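# Press down the marked end of a rocker switch

## Task

Push the marked end of the ivory rocker switch down until it latches there, with the switch still lying flat on its base. Finish with no part of either robot arm touching the switch, and make sure any drink can, parts box or small stack bin is still upright afterwards.

## Robot and tools

Robot: two six-joint arms, left_arm and right_arm, each with a two-finger gripper. Joint order for every arm, in commands and in result lists alike: waist, shoulder, elbow, wrist pitch, wrist yaw, wrist roll, then the gripper. Stated ranges in radians: waist -2.618 to 3.054, shoulder 0.000 to 3.142, elbow 0.000 to 3.142, wrist pitch -1.571 to 1.571, wrist yaw -1.571 to 1.571, wrist roll -2.094 to 2.094. Real ends may sit up to 0.059 rad either side of these.

Frame: positions are in metres in the scene frame. Its origin is at table-top height, halfway between the two arms' nominal bases; +x points out over the table, +z up, and left_arm is on the +y side (unrelated to which side of an image it appears). end_effector_position is the point between the finger pads, about 1 cm short of the fingertips; end_effector_quat_wxyz gives hand orientation. The fingers point along the gripper's +z axis and close along its y axis. Printed hand positions can be a few centimetres off, more at long reach.

Command row: every motion command is built from rows of 14 numbers, each in [-1, 1]: left_arm's six joint numbers and its opening, then right_arm's six joint numbers and its opening. Both arms must always be filled in. The six joint numbers are offsets, not poses: they are added to the arm's Joint targets as they stand when the action (or move) begins, scaled so that 1.0 equals 2.224 rad for waist, shoulder and elbow and 8.485 rad for the three wrist joints. Zero means stay at the current targets. The opening is absolute: +1 fully open, -1 shut; values between map to grip_measured readings. Sending 0 for an opening is a real command, so repeat the present opening to leave a gripper unchanged.

execute_actions(actions, cameras): actions is a list of actions; each action is a list of 1 to 15 rows, one row per 1/30 s control step, with the last row held if fewer than 15 are given. Rows within one action all count from the targets at that action's start, and each new action counts from the updated targets, so repeating an offset moves further. An empty list just reports state and images. An action that would push a joint more than 0.059 rad beyond its range is refused for both arms. cameras picks images: omitted/null/["all"] for all, [] for none; names are cam_head_left and cam_head_right (896x504 each).

move(target, speed, blend, opening_speed, blocking, cameras): joints travel in step along smooth paths to the target. target is one 14-number row, or a list of up to 15 rows, every row an offset from the same starting Joint targets (not chained). speed is the top joint speed in rad/s, 0.01 to 12.57, default 0.5, one value or one per target. blend (rad) rounds corners at intermediate targets. opening_speed (at least 0.2, units per second on the opening scale) closes or opens fingers gradually. blocking=false returns after about 0.5 s while the move runs on. Paths ignore obstacles and the other arm. The result adds a move: line: done, off_target (resting more than 0.035 rad from target), moving, held or fault, plus limits=held if steps were withheld. Done does not mean no contact.

wait(seconds 0 to 10): lets the scene run while arms keep their last command. stop(): brakes a running move. zoom_image(camera, region=[x0, y0, x1, y1]): close-up of the latest image from one camera, region in pixels from the top-left, at most 504 by 504. finished_scene(scene): ends the current scene, given its number; irreversible.

Results: Joint positions (rad, then finger gap in m, 0.094 when fully open), Joint velocities ("within noise" when still), Joint targets (the base for the next offsets), Tool commands, grip_measured, joint torques (include arm weight; joints 1-3 wrap at ±28 N m), and for execute_actions some per-step joint readings. "joint sent to its limit" means a joint was stopped at its end; "joint command not followed" means a clearance check altered targets. MOTOR HOT warns of heating; OVER-TEMPERATURE FAULT folds that arm away and idles it. Camera calibration is approximate; positions derived from images may be off by a few millimetres near the image centre.

Limits on motion: each joint target can lead its measured angle by at most 0.339 rad (big joints) or 2.2 rad (wrists), and targets that would move a gripper more than 200 mm are scaled back, so big moves take several actions. A very small offset may not start a joint.

Things to avoid: knocking over the can, box or bin; pushing anything off the table; fast impacts or driving a target deep past contact (hard hits and pushes are penalised); arms pressing on each other; holding an arm stretched or pushing into something for long (motor heating). For the switch, approach the marked end from above slowly, press only until it clicks down, then lift clear so neither gripper nor camera cable touches it. To end a push, command targets back past the measured positions.

Each tool is called after "Emit:" by a JSON object that holds its "op" and its "data", one argument or row to a line.

## Session

Emit:
{"op": "execute_actions", "data": {
  "actions": []
}}

Scene clock: 0.00 s.
left_arm: end_effector_position=(+0.4286, +0.2967, +0.1025) grip_measured=+1.000 end_effector_quat_wxyz=(+0.594, -0.058, +0.801, +0.043) | right_arm: end_effector_position=(+0.4064, -0.2592, +0.1034) grip_measured=+1.000 end_effector_quat_wxyz=(+0.590, +0.008, +0.807, -0.016)
Joint positions: left_arm=[0.015 1.55 0.343 0.908 -0.141 -0.044 0.094] | right_arm=[-0.012 1.559 0.377 0.875 -0.004 -0.019 0.094]
Joint velocities: within noise
Joint torques (N m): no reading
Heat: left arm: 25 °C; right arm: 29 °C.
Joint targets: left_arm=[0.015 1.542 0.352 0.915 -0.142 -0.045] | right_arm=[-0.012 1.552 0.383 0.873 -0.004 -0.019]
Tool commands: left_gripper/opening=+1.0 right_gripper/opening=+1.0

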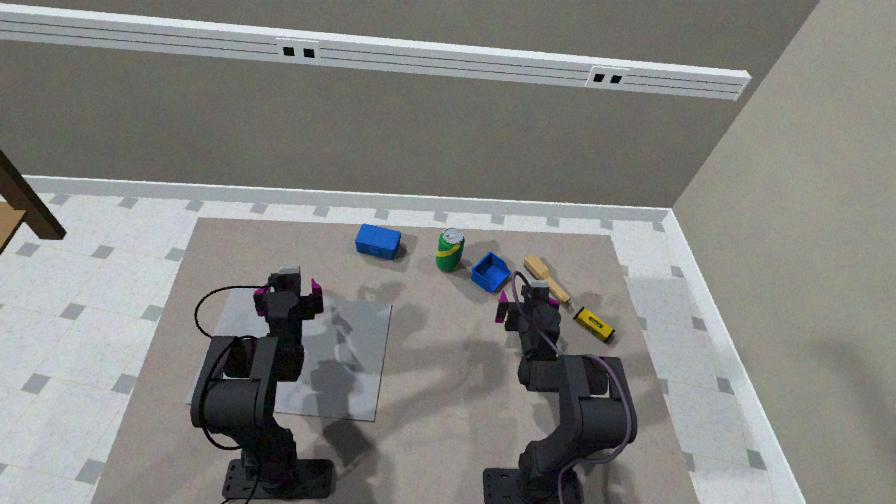

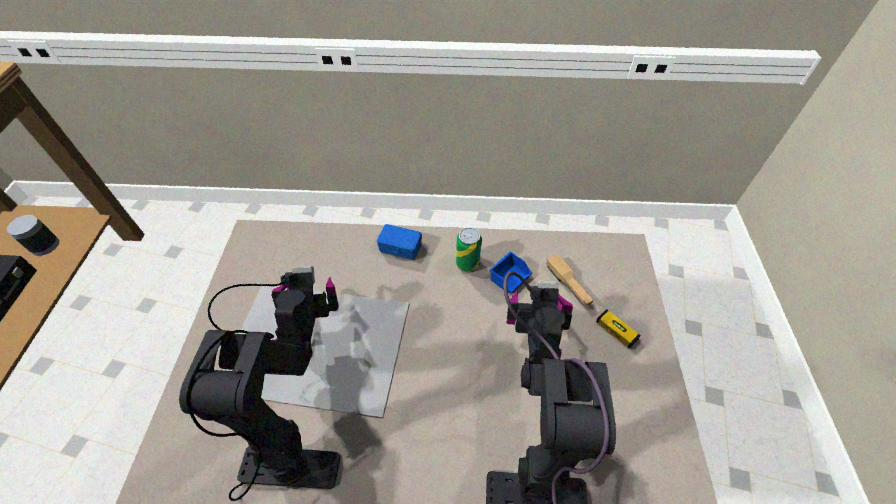

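Emit:
{"op": "zoom_image", "data": {
  "camera": "cam_head_left",
  "region": [180, 210, 420, 430]
}}

Emit:
{"op": "zoom_image", "data": {
  "camera": "cam_head_right",
  "region": [440, 220, 680, 440]
}}

Emit:
{"op": "zoom_image", "data": {
  "camera": "cam_head_left",
  "region": [420, 220, 660, 440]
}}

Emit:
{"op": "zoom_image", "data": {
  "camera": "cam_head_right",
  "region": [180, 210, 420, 430]
}}

Scaled by 2.100 from the camera's 896x504 image, which has a finer 1280x720 frame.

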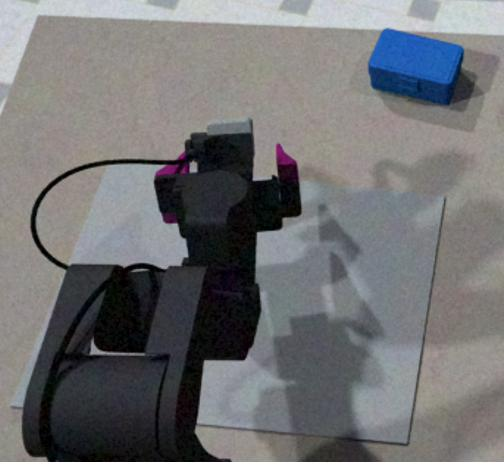

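Scaled by 2.100 from the camera's 896x504 image, which has a finer 1280x720 frame.

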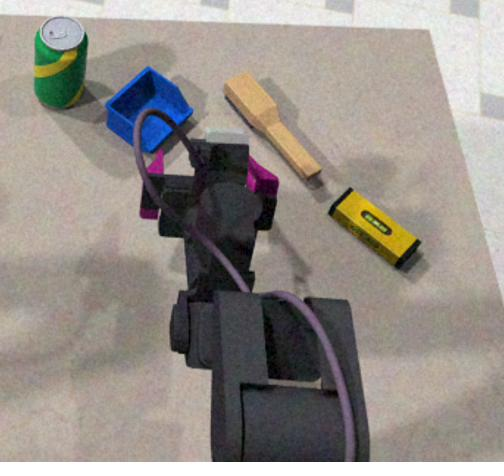

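Scaled by 2.100 from the camera's 896x504 image, which has a finer 1280x720 frame.

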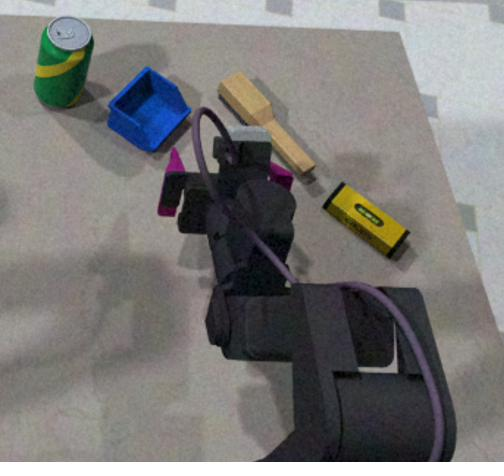

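Scaled by 2.100 from the camera's 896x504 image, which has a finer 1280x720 frame.

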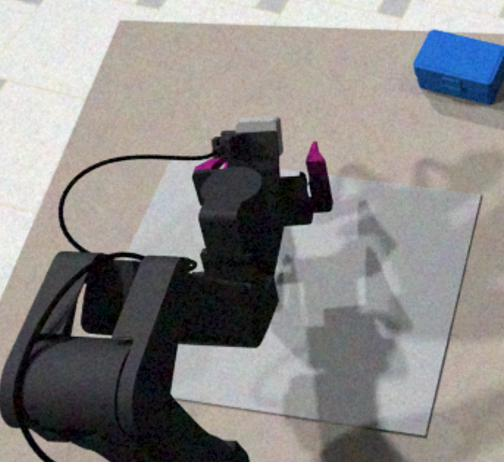

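Emit:
{"op": "zoom_image", "data": {
  "camera": "cam_head_right",
  "region": [300, 280, 420, 420]
}}

Emit:
{"op": "zoom_image", "data": {
  "camera": "cam_head_left",
  "region": [280, 270, 400, 390]
}}

Scaled by 3.600 from the camera's 896x504 image, which has a finer 1280x720 frame.

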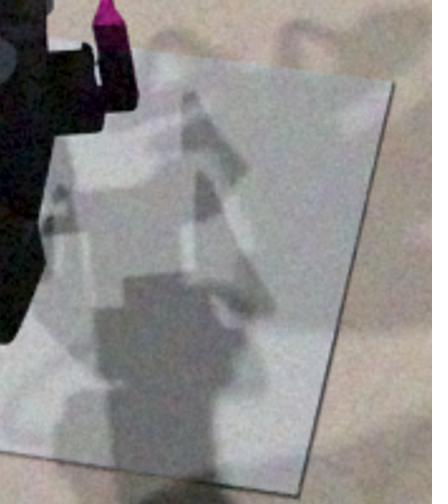

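Scaled by 4.200 from the camera's 896x504 image, which has a finer 1280x720 frame.

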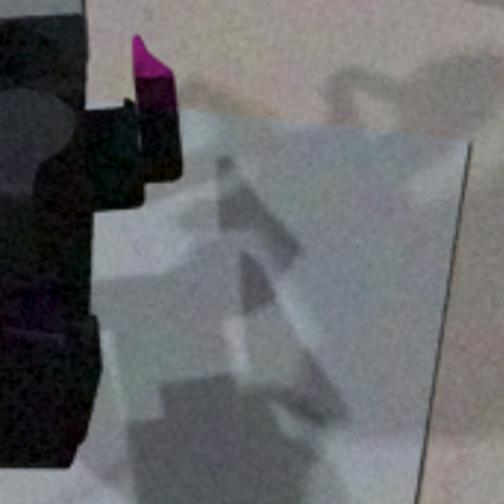

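Emit:
{"op": "move", "data": {
  "target": [0.27, 0, 0, 0, 0, 0, 1, 0, 0, 0, 0, 0, 0, 1],
  "speed": 0.5
}}

Scene clock: 17.10 s.
left_arm: end_effector_position=(+0.3468, +0.5135, +0.1025) grip_measured=+1.000 end_effector_quat_wxyz=(+0.555, -0.291, +0.749, +0.215) | right_arm: end_effector_position=(+0.4057, -0.2591, +0.1012) grip_measured=+1.000 end_effector_quat_wxyz=(+0.587, +0.008, +0.810, -0.016)
Joint positions: left_arm=[0.611 1.55 0.343 0.908 -0.14 -0.044 0.094] | right_arm=[-0.012 1.559 0.377 0.865 -0.004 -0.019 0.094]
Joint velocities: within noise
Joint torques (N m): left_arm=[0.29 -5.29 6.58 2.27 -0.07 -0.04] | right_arm=[-0.01 -4.82 6.23 2.19 -0.01 -0.02]
Heat: left arm: 28 °C; right arm: 33 °C.
Joint targets: left_arm=[0.615 1.542 0.352 0.915 -0.142 -0.045] | right_arm=[-0.012 1.552 0.383 0.874 -0.004 -0.019]
move: done

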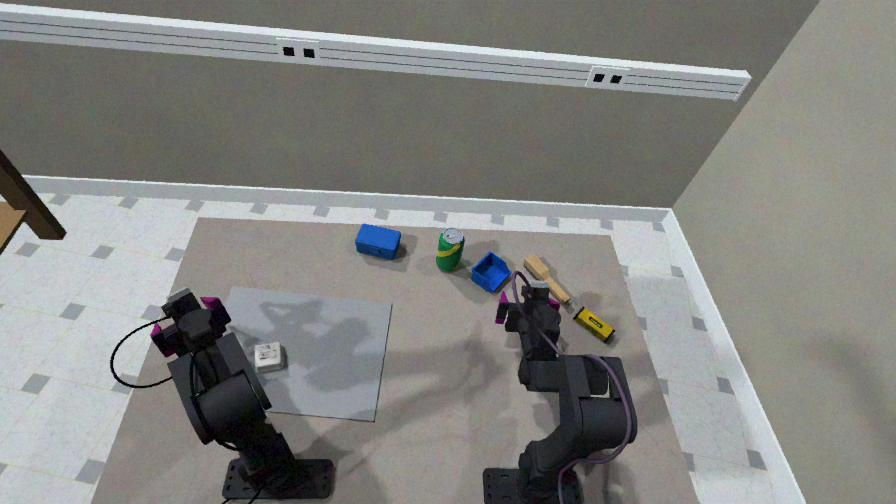

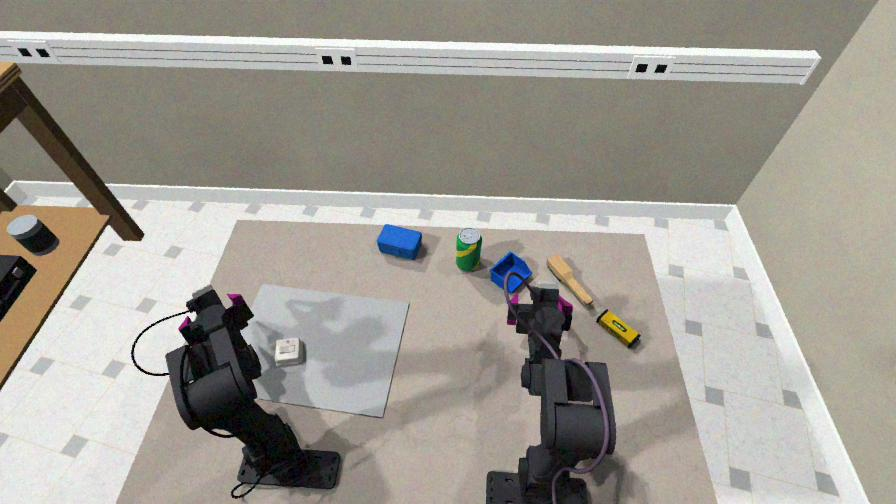

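Emit:
{"op": "zoom_image", "data": {
  "camera": "cam_head_left",
  "region": [239, 327, 299, 387]
}}

Emit:
{"op": "zoom_image", "data": {
  "camera": "cam_head_right",
  "region": [258, 321, 318, 381]
}}

Scaled by 8.400 from the camera's 896x504 image, which has a finer 1280x720 frame.

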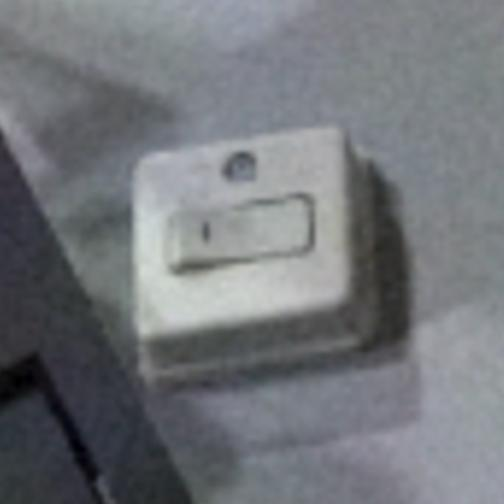

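Scaled by 8.400 from the camera's 896x504 image, which has a finer 1280x720 frame.

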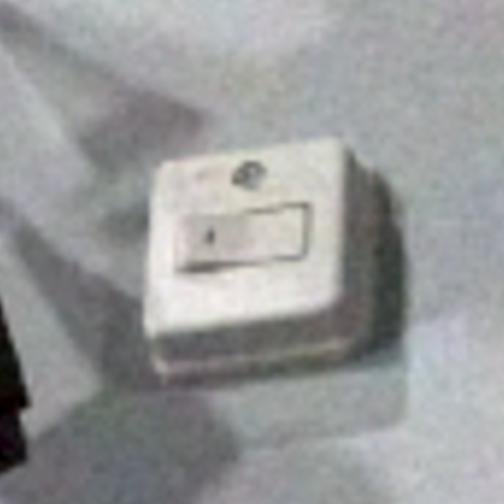

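Emit:
{"op": "move", "data": {
  "target": [0, 0.0845, 0.5373, -0.2712, 0.01674, 0.0053, -1, 0, 0, 0, 0, 0, 0, 1],
  "speed": 0.8,
  "opening_speed": 1.0
}}

Scene clock: 39.27 s.
left_arm: end_effector_position=(+0.2898, +0.4474, +0.1453) grip_measured=-0.995 end_effector_quat_wxyz=(+0.002, -0.297, +0.955, +0.006) | right_arm: end_effector_position=(+0.4057, -0.2591, +0.1011) grip_measured=+1.000 end_effector_quat_wxyz=(+0.586, +0.008, +0.810, -0.016)
Joint positions: left_arm=[0.611 1.708 1.521 -1.377 -0.011 -0.011 0] | right_arm=[-0.012 1.559 0.377 0.865 -0.004 -0.019 0.094]
Joint velocities: within noise
Joint torques (N m): left_arm=[0.2 -5.15 9.33 0.47 0.13 0.06] | right_arm=[-0.01 -4.82 6.24 2.19 -0.01 -0.02]
Heat: left arm: 30 °C; right arm: 35 °C.
Joint targets: left_arm=[0.615 1.729 1.547 -1.386 0.000 0.000] | right_arm=[-0.012 1.552 0.383 0.873 -0.004 -0.019]
move: done

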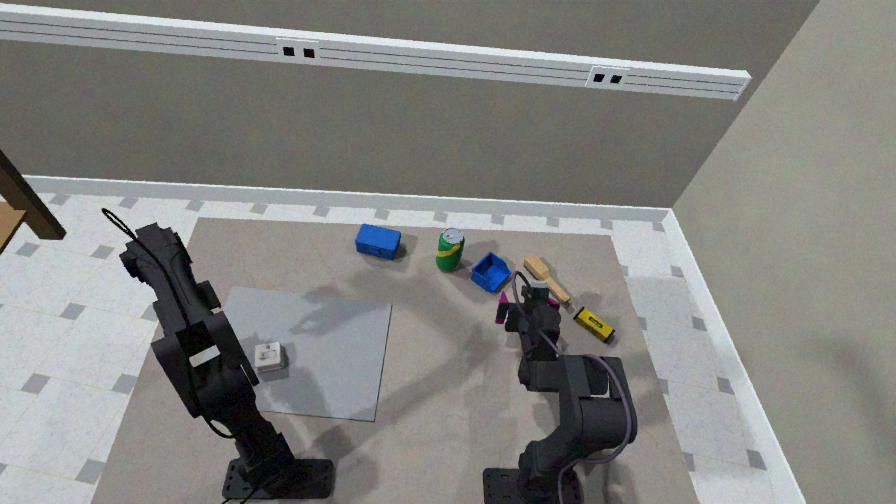

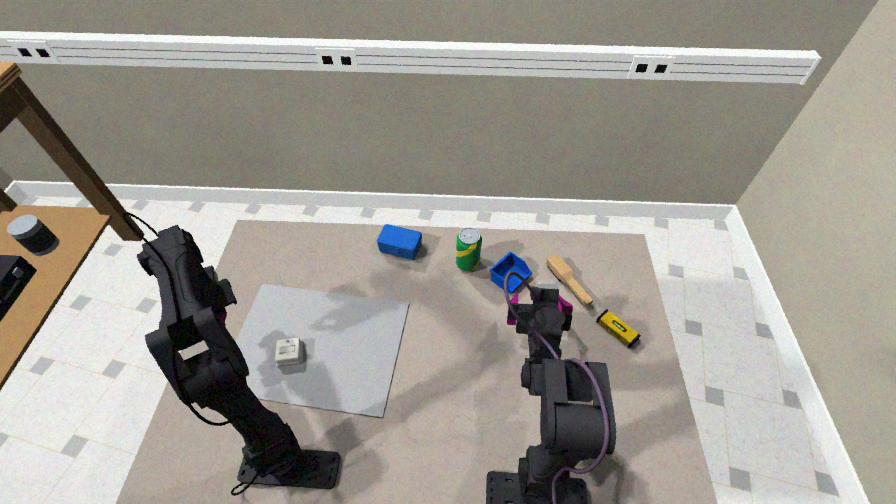

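Emit:
{"op": "zoom_image", "data": {
  "camera": "cam_head_right",
  "region": [120, 200, 320, 400]
}}

Emit:
{"op": "zoom_image", "data": {
  "camera": "cam_head_left",
  "region": [100, 200, 300, 400]
}}

Scaled by 2.520 from the camera's 896x504 image, which has a finer 1280x720 frame.

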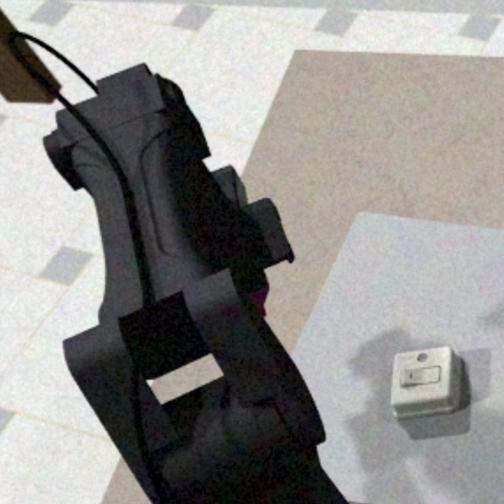

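Scaled by 2.520 from the camera's 896x504 image, which has a finer 1280x720 frame.

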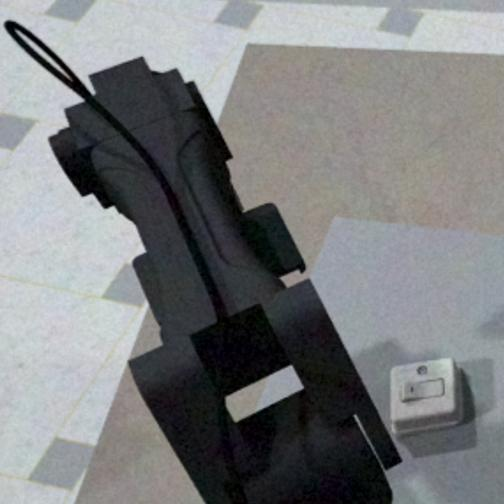

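Emit:
{"op": "zoom_image", "data": {
  "camera": "cam_head_right",
  "region": [495, 265, 585, 355]
}}

Emit:
{"op": "zoom_image", "data": {
  "camera": "cam_head_left",
  "region": [485, 265, 575, 355]
}}

Scaled by 5.600 from the camera's 896x504 image, which has a finer 1280x720 frame.

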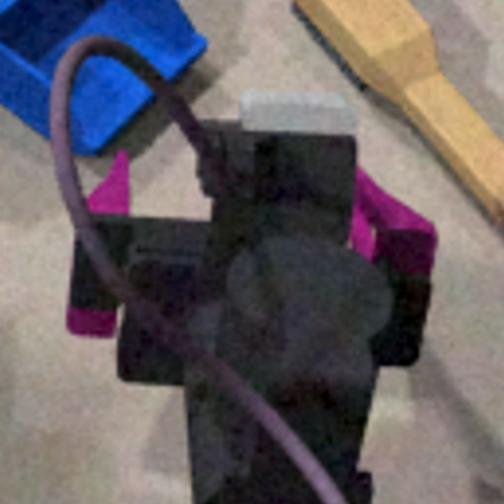

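Scaled by 5.600 from the camera's 896x504 image, which has a finer 1280x720 frame.

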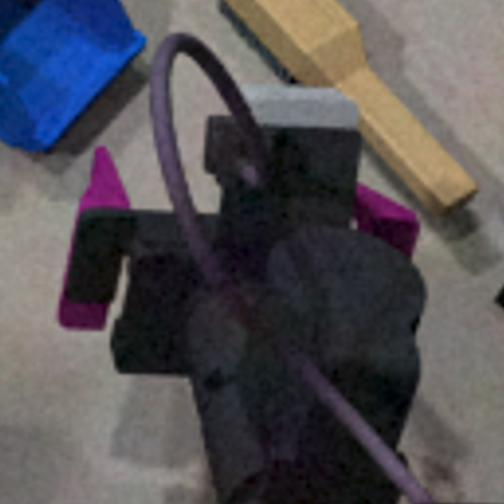

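Emit:
{"op": "move", "data": {
  "target": [-0.0877, -0.4474, -0.5306, 0.1241, 0, 0, 1, 0, 0, 0, 0, 0, 0, 1],
  "speed": 0.7
}}

Emit:
{"op": "zoom_image", "data": {
  "camera": "cam_head_left",
  "region": [200, 260, 380, 440]
}}

Emit:
{"op": "zoom_image", "data": {
  "camera": "cam_head_right",
  "region": [200, 260, 380, 440]
}}

Scene clock: 64.77 s.
left_arm: end_effector_position=(+0.2736, +0.3780, +0.0973) grip_measured=+0.999 end_effector_quat_wxyz=(+0.398, -0.192, +0.893, +0.084) | right_arm: end_effector_position=(+0.4057, -0.2591, +0.1011) grip_measured=+1.000 end_effector_quat_wxyz=(+0.586, +0.008, +0.810, -0.016)
Joint positions: left_arm=[0.427 0.75 0.371 -0.354 -0.008 -0.01 0.094] | right_arm=[-0.012 1.559 0.377 0.865 -0.004 -0.019 0.094]
Joint velocities: within noise
Joint torques (N m): left_arm=[-0.61 -1.29 7.64 2.09 0.1 0.09] | right_arm=[-0.01 -4.83 6.24 2.19 -0.01 -0.02]
Heat: left arm: 28 °C; right arm: 36 °C.
Joint targets: left_arm=[0.420 0.734 0.367 -0.333 0.000 0.000] | right_arm=[-0.012 1.552 0.383 0.874 -0.004 -0.019]
move: done

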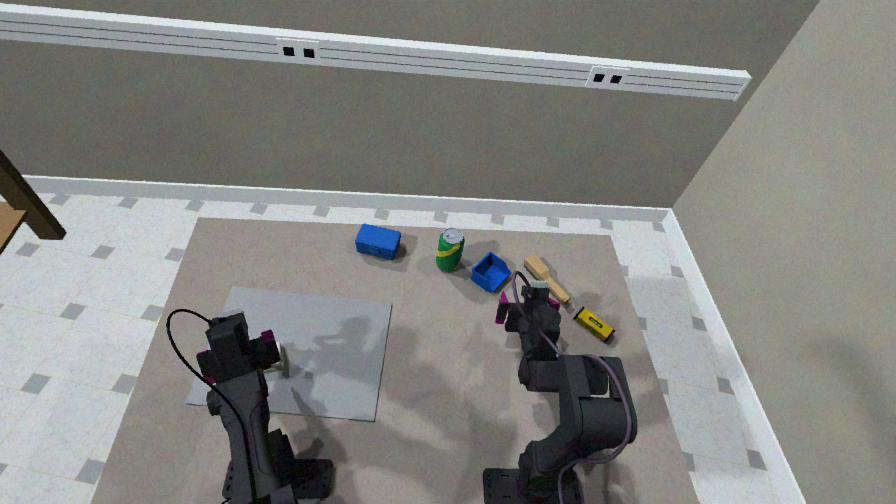

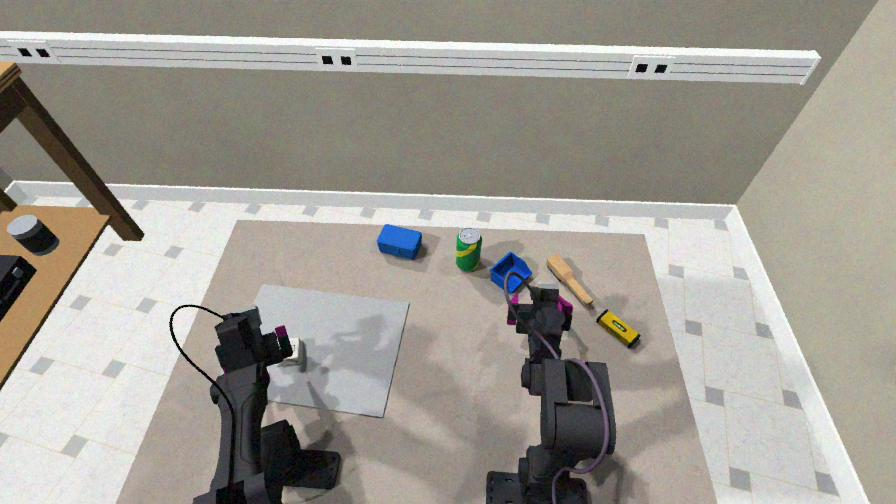

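Scaled by 2.800 from the camera's 896x504 image, which has a finer 1280x720 frame.

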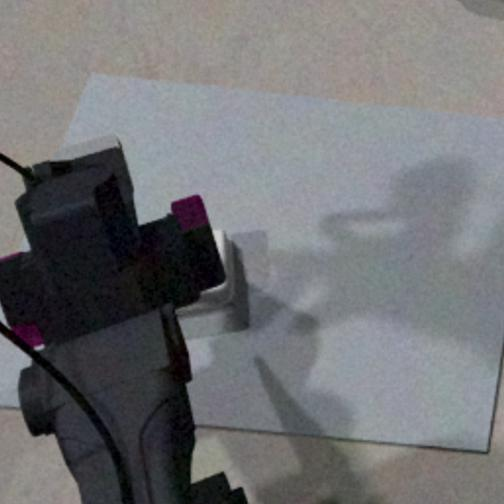

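Scaled by 2.800 from the camera's 896x504 image, which has a finer 1280x720 frame.

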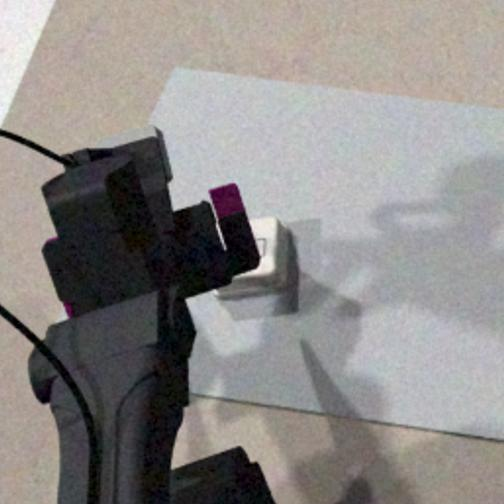

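Emit:
{"op": "move", "data": {
  "target": [-0.5486, 0.3759, 0.9456, 0.0039, 0, 0, 1, 0, 0, 0, 0, 0, 0, 1],
  "speed": 0.8
}}

Emit:
{"op": "zoom_image", "data": {
  "camera": "cam_head_left",
  "region": [330, 20, 530, 220]
}}

Emit:
{"op": "zoom_image", "data": {
  "camera": "cam_head_right",
  "region": [250, 20, 450, 220]
}}

Scene clock: 96.67 s.
left_arm: end_effector_position=(+0.2631, +0.0333, +0.7497) grip_measured=+0.999 end_effector_quat_wxyz=(+0.809, +0.183, +0.434, -0.351) | right_arm: end_effector_position=(+0.4057, -0.2591, +0.1010) grip_measured=+1.000 end_effector_quat_wxyz=(+0.586, +0.008, +0.810, -0.016)
Joint positions: left_arm=[-0.795 1.56 2.457 -0.307 -0.004 -0.009 0.094] | right_arm=[-0.012 1.559 0.377 0.864 -0.004 -0.019 0.094]
Joint velocities: within noise
Joint torques (N m): left_arm=[-0.53 -2.25 5.04 1.76 0.06 0.05] | right_arm=[-0.01 -4.83 6.23 2.2 -0.01 -0.03]
Heat: left arm: 30 °C; right arm: 37 °C.
Joint targets: left_arm=[-0.800 1.570 2.470 -0.300 0.000 0.000] | right_arm=[-0.012 1.552 0.383 0.873 -0.004 -0.019]
move: done

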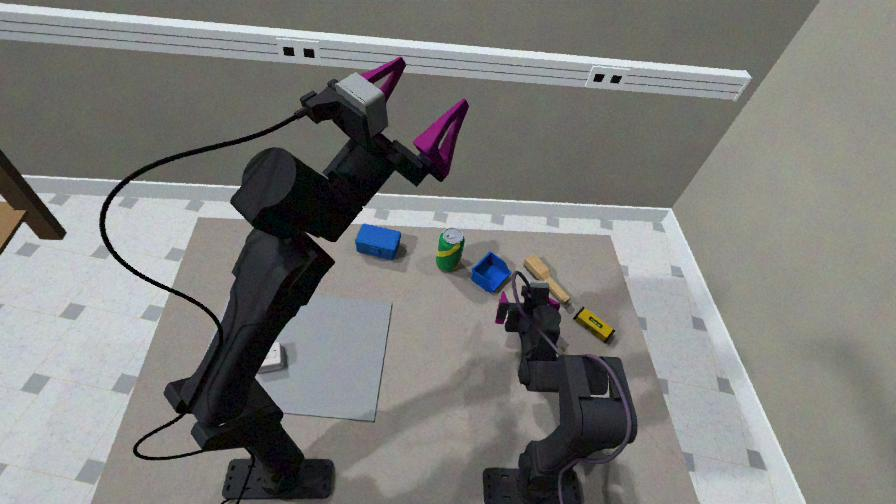

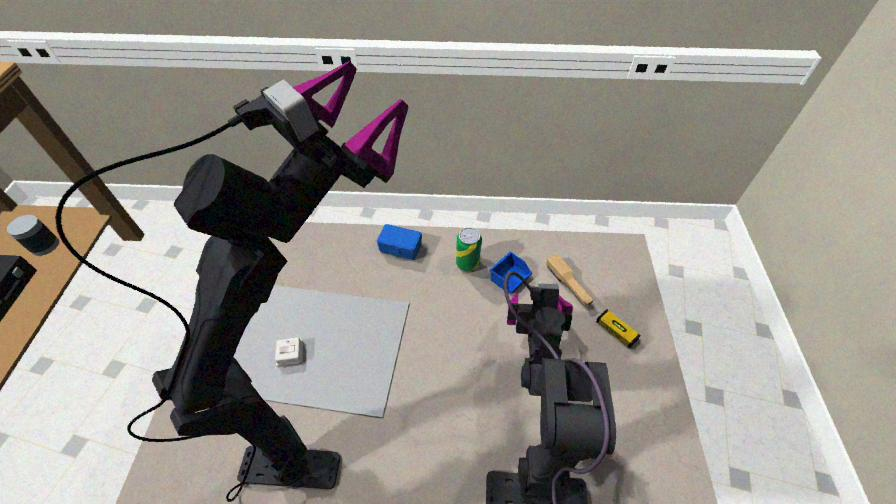

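Scaled by 2.520 from the camera's 896x504 image, which has a finer 1280x720 frame.

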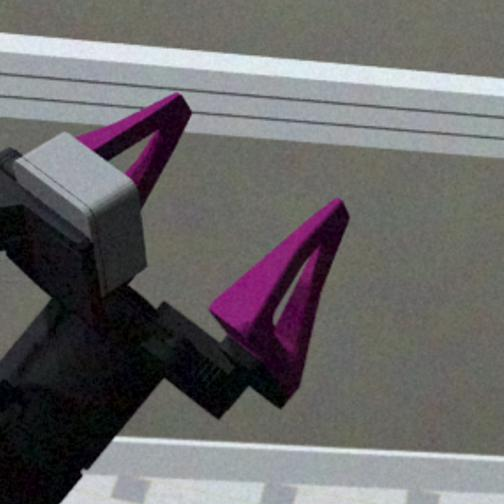

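Scaled by 2.520 from the camera's 896x504 image, which has a finer 1280x720 frame.

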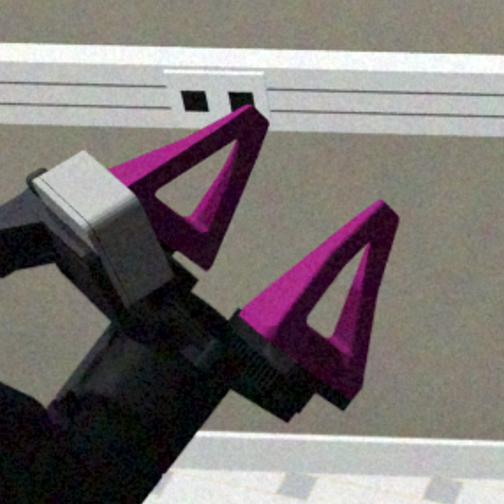

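Emit:
{"op": "move", "data": {
  "target": [0, 0, 0, 0, 0, 0, -1, 0, 0, 0, 0, 0, 0, 1],
  "opening_speed": 1.5
}}

Emit:
{"op": "zoom_image", "data": {
  "camera": "cam_head_left",
  "region": [370, 40, 490, 160]
}}

Emit:
{"op": "zoom_image", "data": {
  "camera": "cam_head_right",
  "region": [310, 40, 430, 160]
}}

Scene clock: 100.70 s.
left_arm: end_effector_position=(+0.2631, +0.0333, +0.7497) grip_measured=-0.995 end_effector_quat_wxyz=(+0.809, +0.183, +0.434, -0.351) | right_arm: end_effector_position=(+0.4057, -0.2591, +0.1010) grip_measured=+1.000 end_effector_quat_wxyz=(+0.586, +0.008, +0.810, -0.016)
Joint positions: left_arm=[-0.795 1.56 2.457 -0.307 -0.004 -0.009 0] | right_arm=[-0.012 1.559 0.377 0.864 -0.004 -0.019 0.094]
Joint velocities: within noise
Joint torques (N m): left_arm=[-0.49 -2.25 5.11 1.75 0.07 0.05] | right_arm=[-0.01 -4.83 6.23 2.2 -0.01 -0.02]
Heat: left arm: 29 °C; right arm: 38 °C.
Joint targets: left_arm=[-0.800 1.570 2.470 -0.300 0.000 0.000] | right_arm=[-0.012 1.552 0.383 0.873 -0.004 -0.019]
move: done

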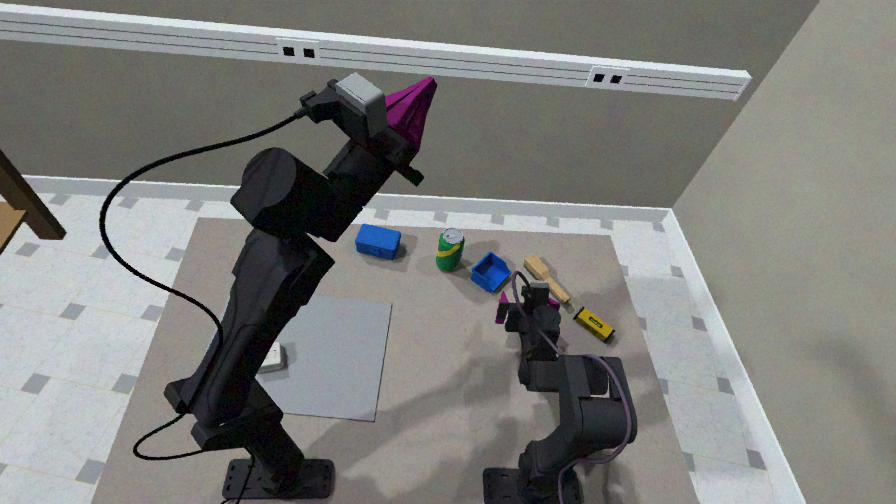

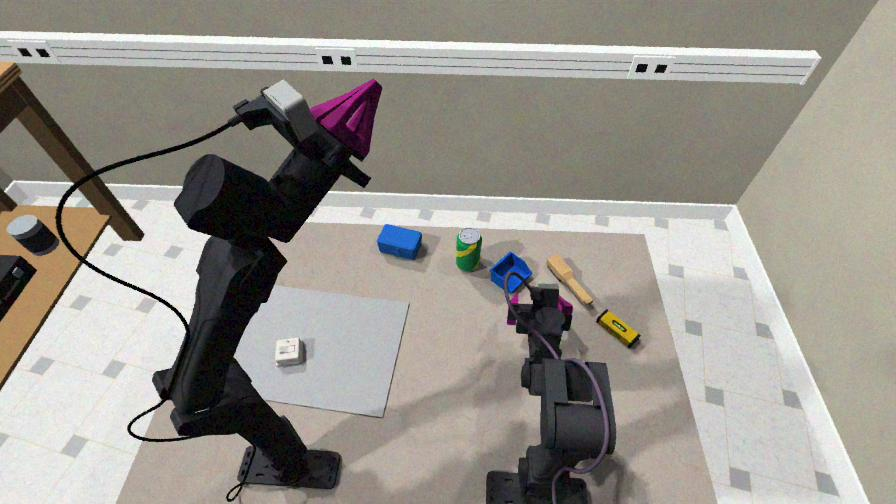

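Scaled by 4.200 from the camera's 896x504 image, which has a finer 1280x720 frame.

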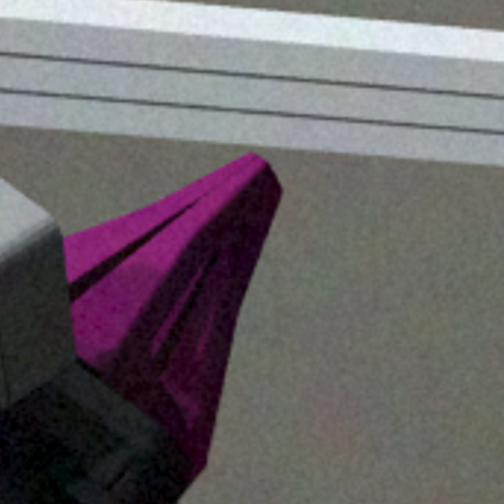

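Scaled by 4.200 from the camera's 896x504 image, which has a finer 1280x720 frame.

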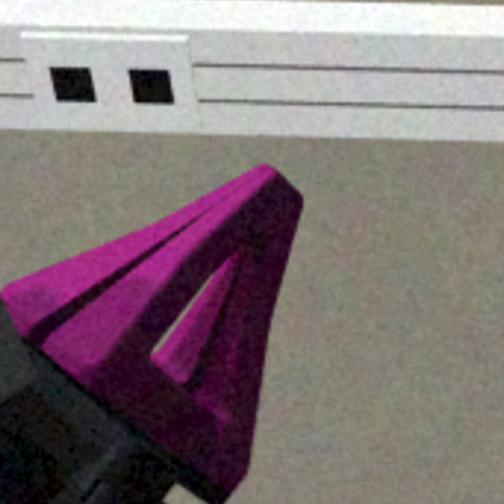

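Emit:
{"op": "move", "data": {
  "target": [0.6951, -0.0571, -0.6785, -0.0930, 0.0766, 0, -1, 0, 0, 0, 0, 0, 0, 1],
  "speed": 0.8
}}

Emit:
{"op": "zoom_image", "data": {
  "camera": "cam_head_left",
  "region": [190, 290, 340, 440]
}}

Emit:
{"op": "zoom_image", "data": {
  "camera": "cam_head_right",
  "region": [210, 280, 360, 430]
}}

Scene clock: 117.87 s.
left_arm: end_effector_position=(+0.2775, +0.3483, +0.0991) grip_measured=-0.995 end_effector_quat_wxyz=(+0.098, -0.344, +0.887, -0.292) | right_arm: end_effector_position=(+0.4057, -0.2591, +0.1010) grip_measured=+1.000 end_effector_quat_wxyz=(+0.586, +0.008, +0.810, -0.016)
Joint positions: left_arm=[0.742 1.474 0.961 -1.081 0.627 -0.008 0] | right_arm=[-0.012 1.559 0.377 0.864 -0.004 -0.019 0.094]
Joint velocities: within noise
Joint torques (N m): left_arm=[0.31 -7.05 6.39 0.39 0.64 0.03] | right_arm=[0.01 -4.83 6.23 2.2 -0.01 -0.02]
Heat: left arm: 29 °C; right arm: 38 °C.
Joint targets: left_arm=[0.746 1.444 0.961 -1.089 0.650 0.000] | right_arm=[-0.012 1.552 0.383 0.873 -0.004 -0.019]
move: done

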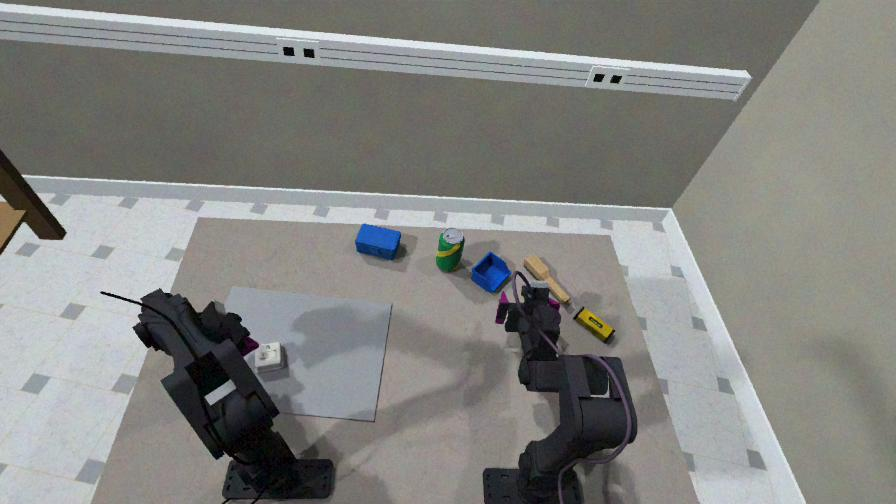

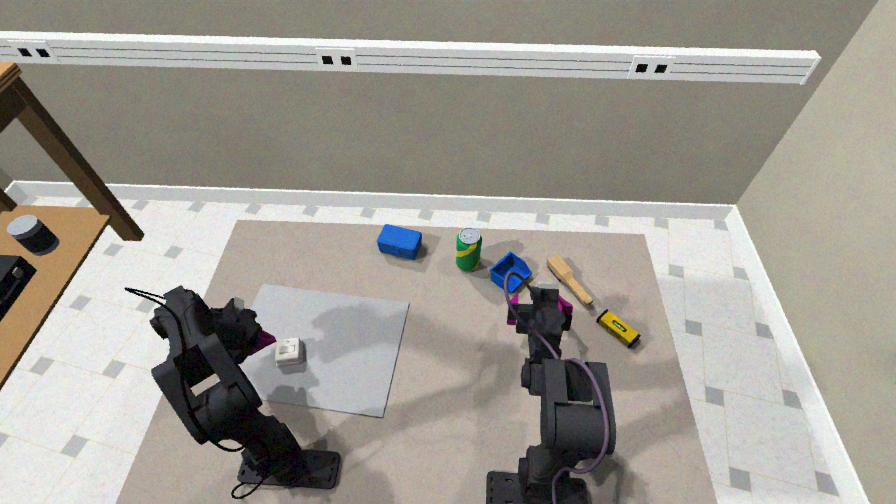

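Scaled by 3.360 from the camera's 896x504 image, which has a finer 1280x720 frame.

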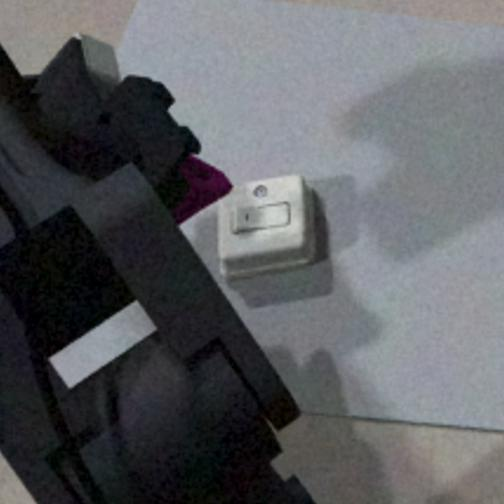

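Scaled by 3.360 from the camera's 896x504 image, which has a finer 1280x720 frame.

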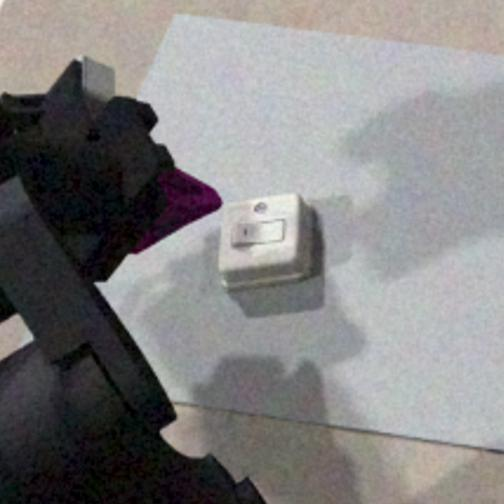

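Emit:
{"op": "move", "data": {
  "target": [-0.0126, 0.0621, -0.0499, 0.0283, 0, 0, -1, 0, 0, 0, 0, 0, 0, 1],
  "speed": 0.3
}}

Emit:
{"op": "zoom_image", "data": {
  "camera": "cam_head_left",
  "region": [220, 310, 320, 410]
}}

Emit:
{"op": "zoom_image", "data": {
  "camera": "cam_head_right",
  "region": [240, 300, 340, 400]
}}

Scene clock: 132.33 s.
left_arm: end_effector_position=(+0.2862, +0.3499, +0.0530) grip_measured=-0.995 end_effector_quat_wxyz=(+0.102, -0.334, +0.890, -0.292) | right_arm: end_effector_position=(+0.4057, -0.2591, +0.1010) grip_measured=+1.000 end_effector_quat_wxyz=(+0.586, +0.008, +0.810, -0.016)
Joint positions: left_arm=[0.724 1.569 0.854 -0.864 0.629 -0.008 0] | right_arm=[-0.012 1.559 0.377 0.864 -0.004 -0.019 0.094]
Joint velocities: within noise
Joint torques (N m): left_arm=[-0.57 -4.12 5.64 0.68 0.65 0.05] | right_arm=[-0.01 -4.82 6.26 2.2 -0.01 -0.03]
Heat: left arm: 28 °C; right arm: 39 °C.
Joint targets: left_arm=[0.718 1.582 0.850 -0.849 0.650 0.000] | right_arm=[-0.012 1.552 0.383 0.873 -0.004 -0.019]
move: done

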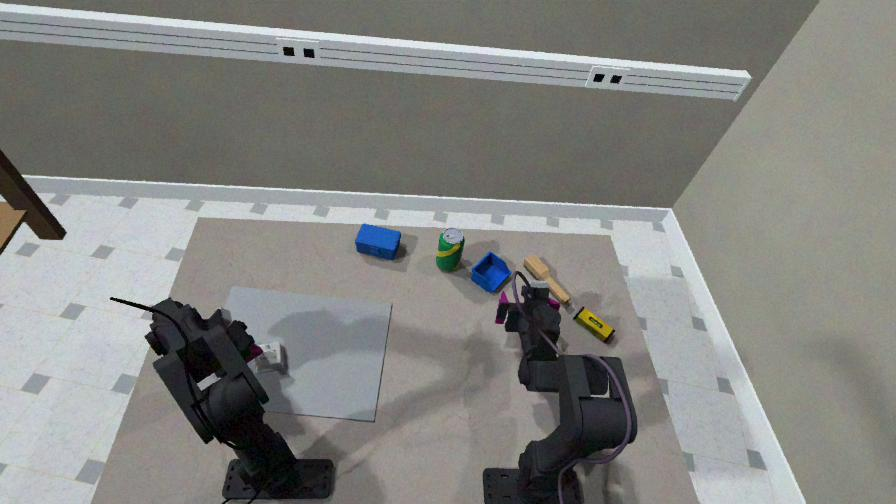

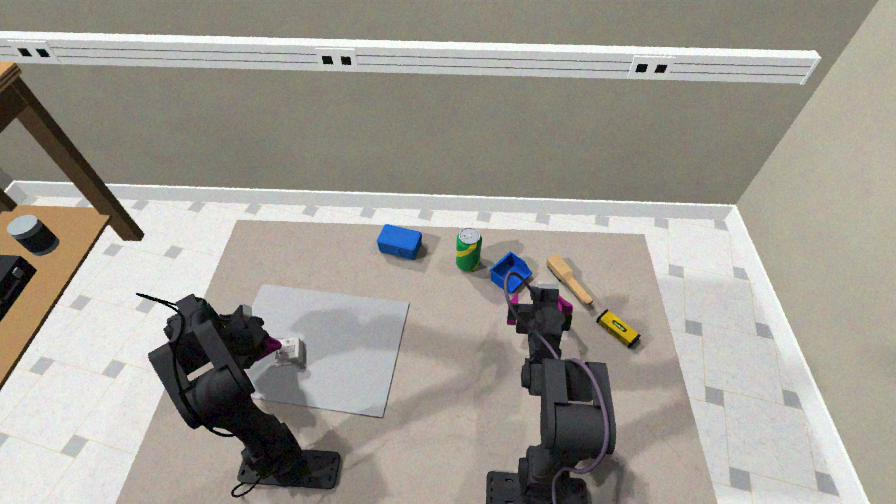

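Scaled by 5.040 from the camera's 896x504 image, which has a finer 1280x720 frame.

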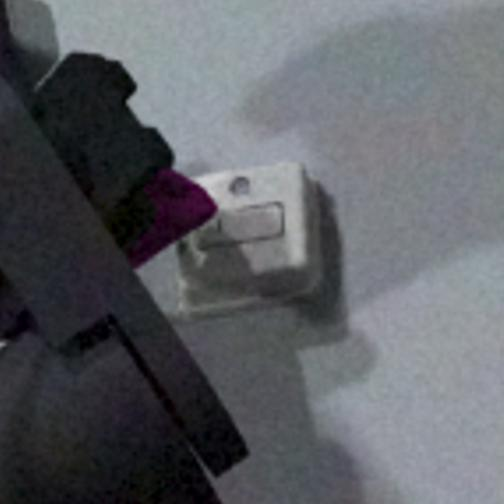

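Scaled by 5.040 from the camera's 896x504 image, which has a finer 1280x720 frame.

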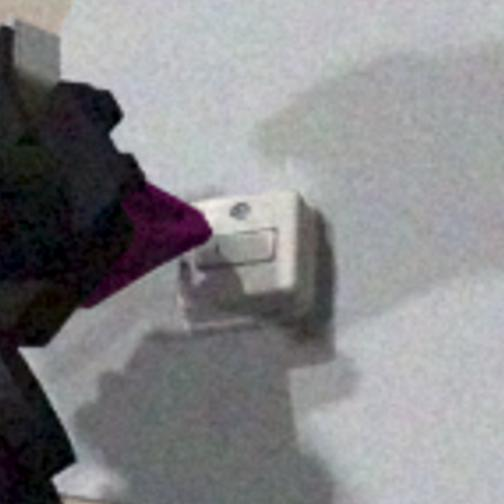

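Emit:
{"op": "move", "data": {
  "target": [0, 0.0113, -0.0127, 0.0063, 0, 0, -1, 0, 0, 0, 0, 0, 0, 1],
  "speed": 0.1,
  "cameras": []
}}

Emit:
{"op": "move", "data": {
  "target": [0, 0.0029, -0.0032, 0.0016, 0, 0, -1, 0, 0, 0, 0, 0, 0, 1],
  "speed": 0.1,
  "cameras": []
}}

Scene clock: 138.47 s.
left_arm: end_effector_position=(+0.2868, +0.3494, +0.0440) grip_measured=-0.995 end_effector_quat_wxyz=(+0.103, -0.333, +0.890, -0.294) | right_arm: end_effector_position=(+0.4057, -0.2591, +0.1010) grip_measured=+1.000 end_effector_quat_wxyz=(+0.586, +0.008, +0.810, -0.016)
Joint positions: left_arm=[0.724 1.588 0.831 -0.821 0.634 -0.008 0] | right_arm=[-0.012 1.559 0.377 0.864 -0.004 -0.019 0.094]
Joint velocities: within noise
Joint torques (N m): left_arm=[-0.64 -3.75 5.27 0.76 0.61 0.05] | right_arm=[-0.01 -4.82 6.24 2.19 -0.02 -0.02]
Heat: left arm: 27 °C; right arm: 39 °C.
Joint targets: left_arm=[0.718 1.607 0.822 -0.796 0.650 0.000] | right_arm=[-0.012 1.552 0.383 0.873 -0.004 -0.019]
move: done
No camera images: "cameras" was empty.

Scene clock: 139.27 s.
left_arm: end_effector_position=(+0.2890, +0.3485, +0.0433) grip_measured=-0.995 end_effector_quat_wxyz=(+0.108, -0.332, +0.888, -0.300) | right_arm: end_effector_position=(+0.4057, -0.2591, +0.1010) grip_measured=+1.000 end_effector_quat_wxyz=(+0.586, +0.008, +0.810, -0.016)
Joint positions: left_arm=[0.724 1.594 0.826 -0.806 0.649 -0.008 0] | right_arm=[-0.012 1.559 0.377 0.864 -0.004 -0.019 0.094]
Joint velocities: within noise
Joint torques (N m): left_arm=[-0.54 -3.71 4.93 0.75 0.44 0.04] | right_arm=[-0.01 -4.83 6.24 2.2 -0.01 -0.03]
Heat: left arm: 27 °C; right arm: 39 °C.
Joint targets: left_arm=[0.718 1.613 0.814 -0.782 0.650 0.000] | right_arm=[-0.012 1.552 0.383 0.873 -0.004 -0.019]
move: done
No camera images: "cameras" was empty.


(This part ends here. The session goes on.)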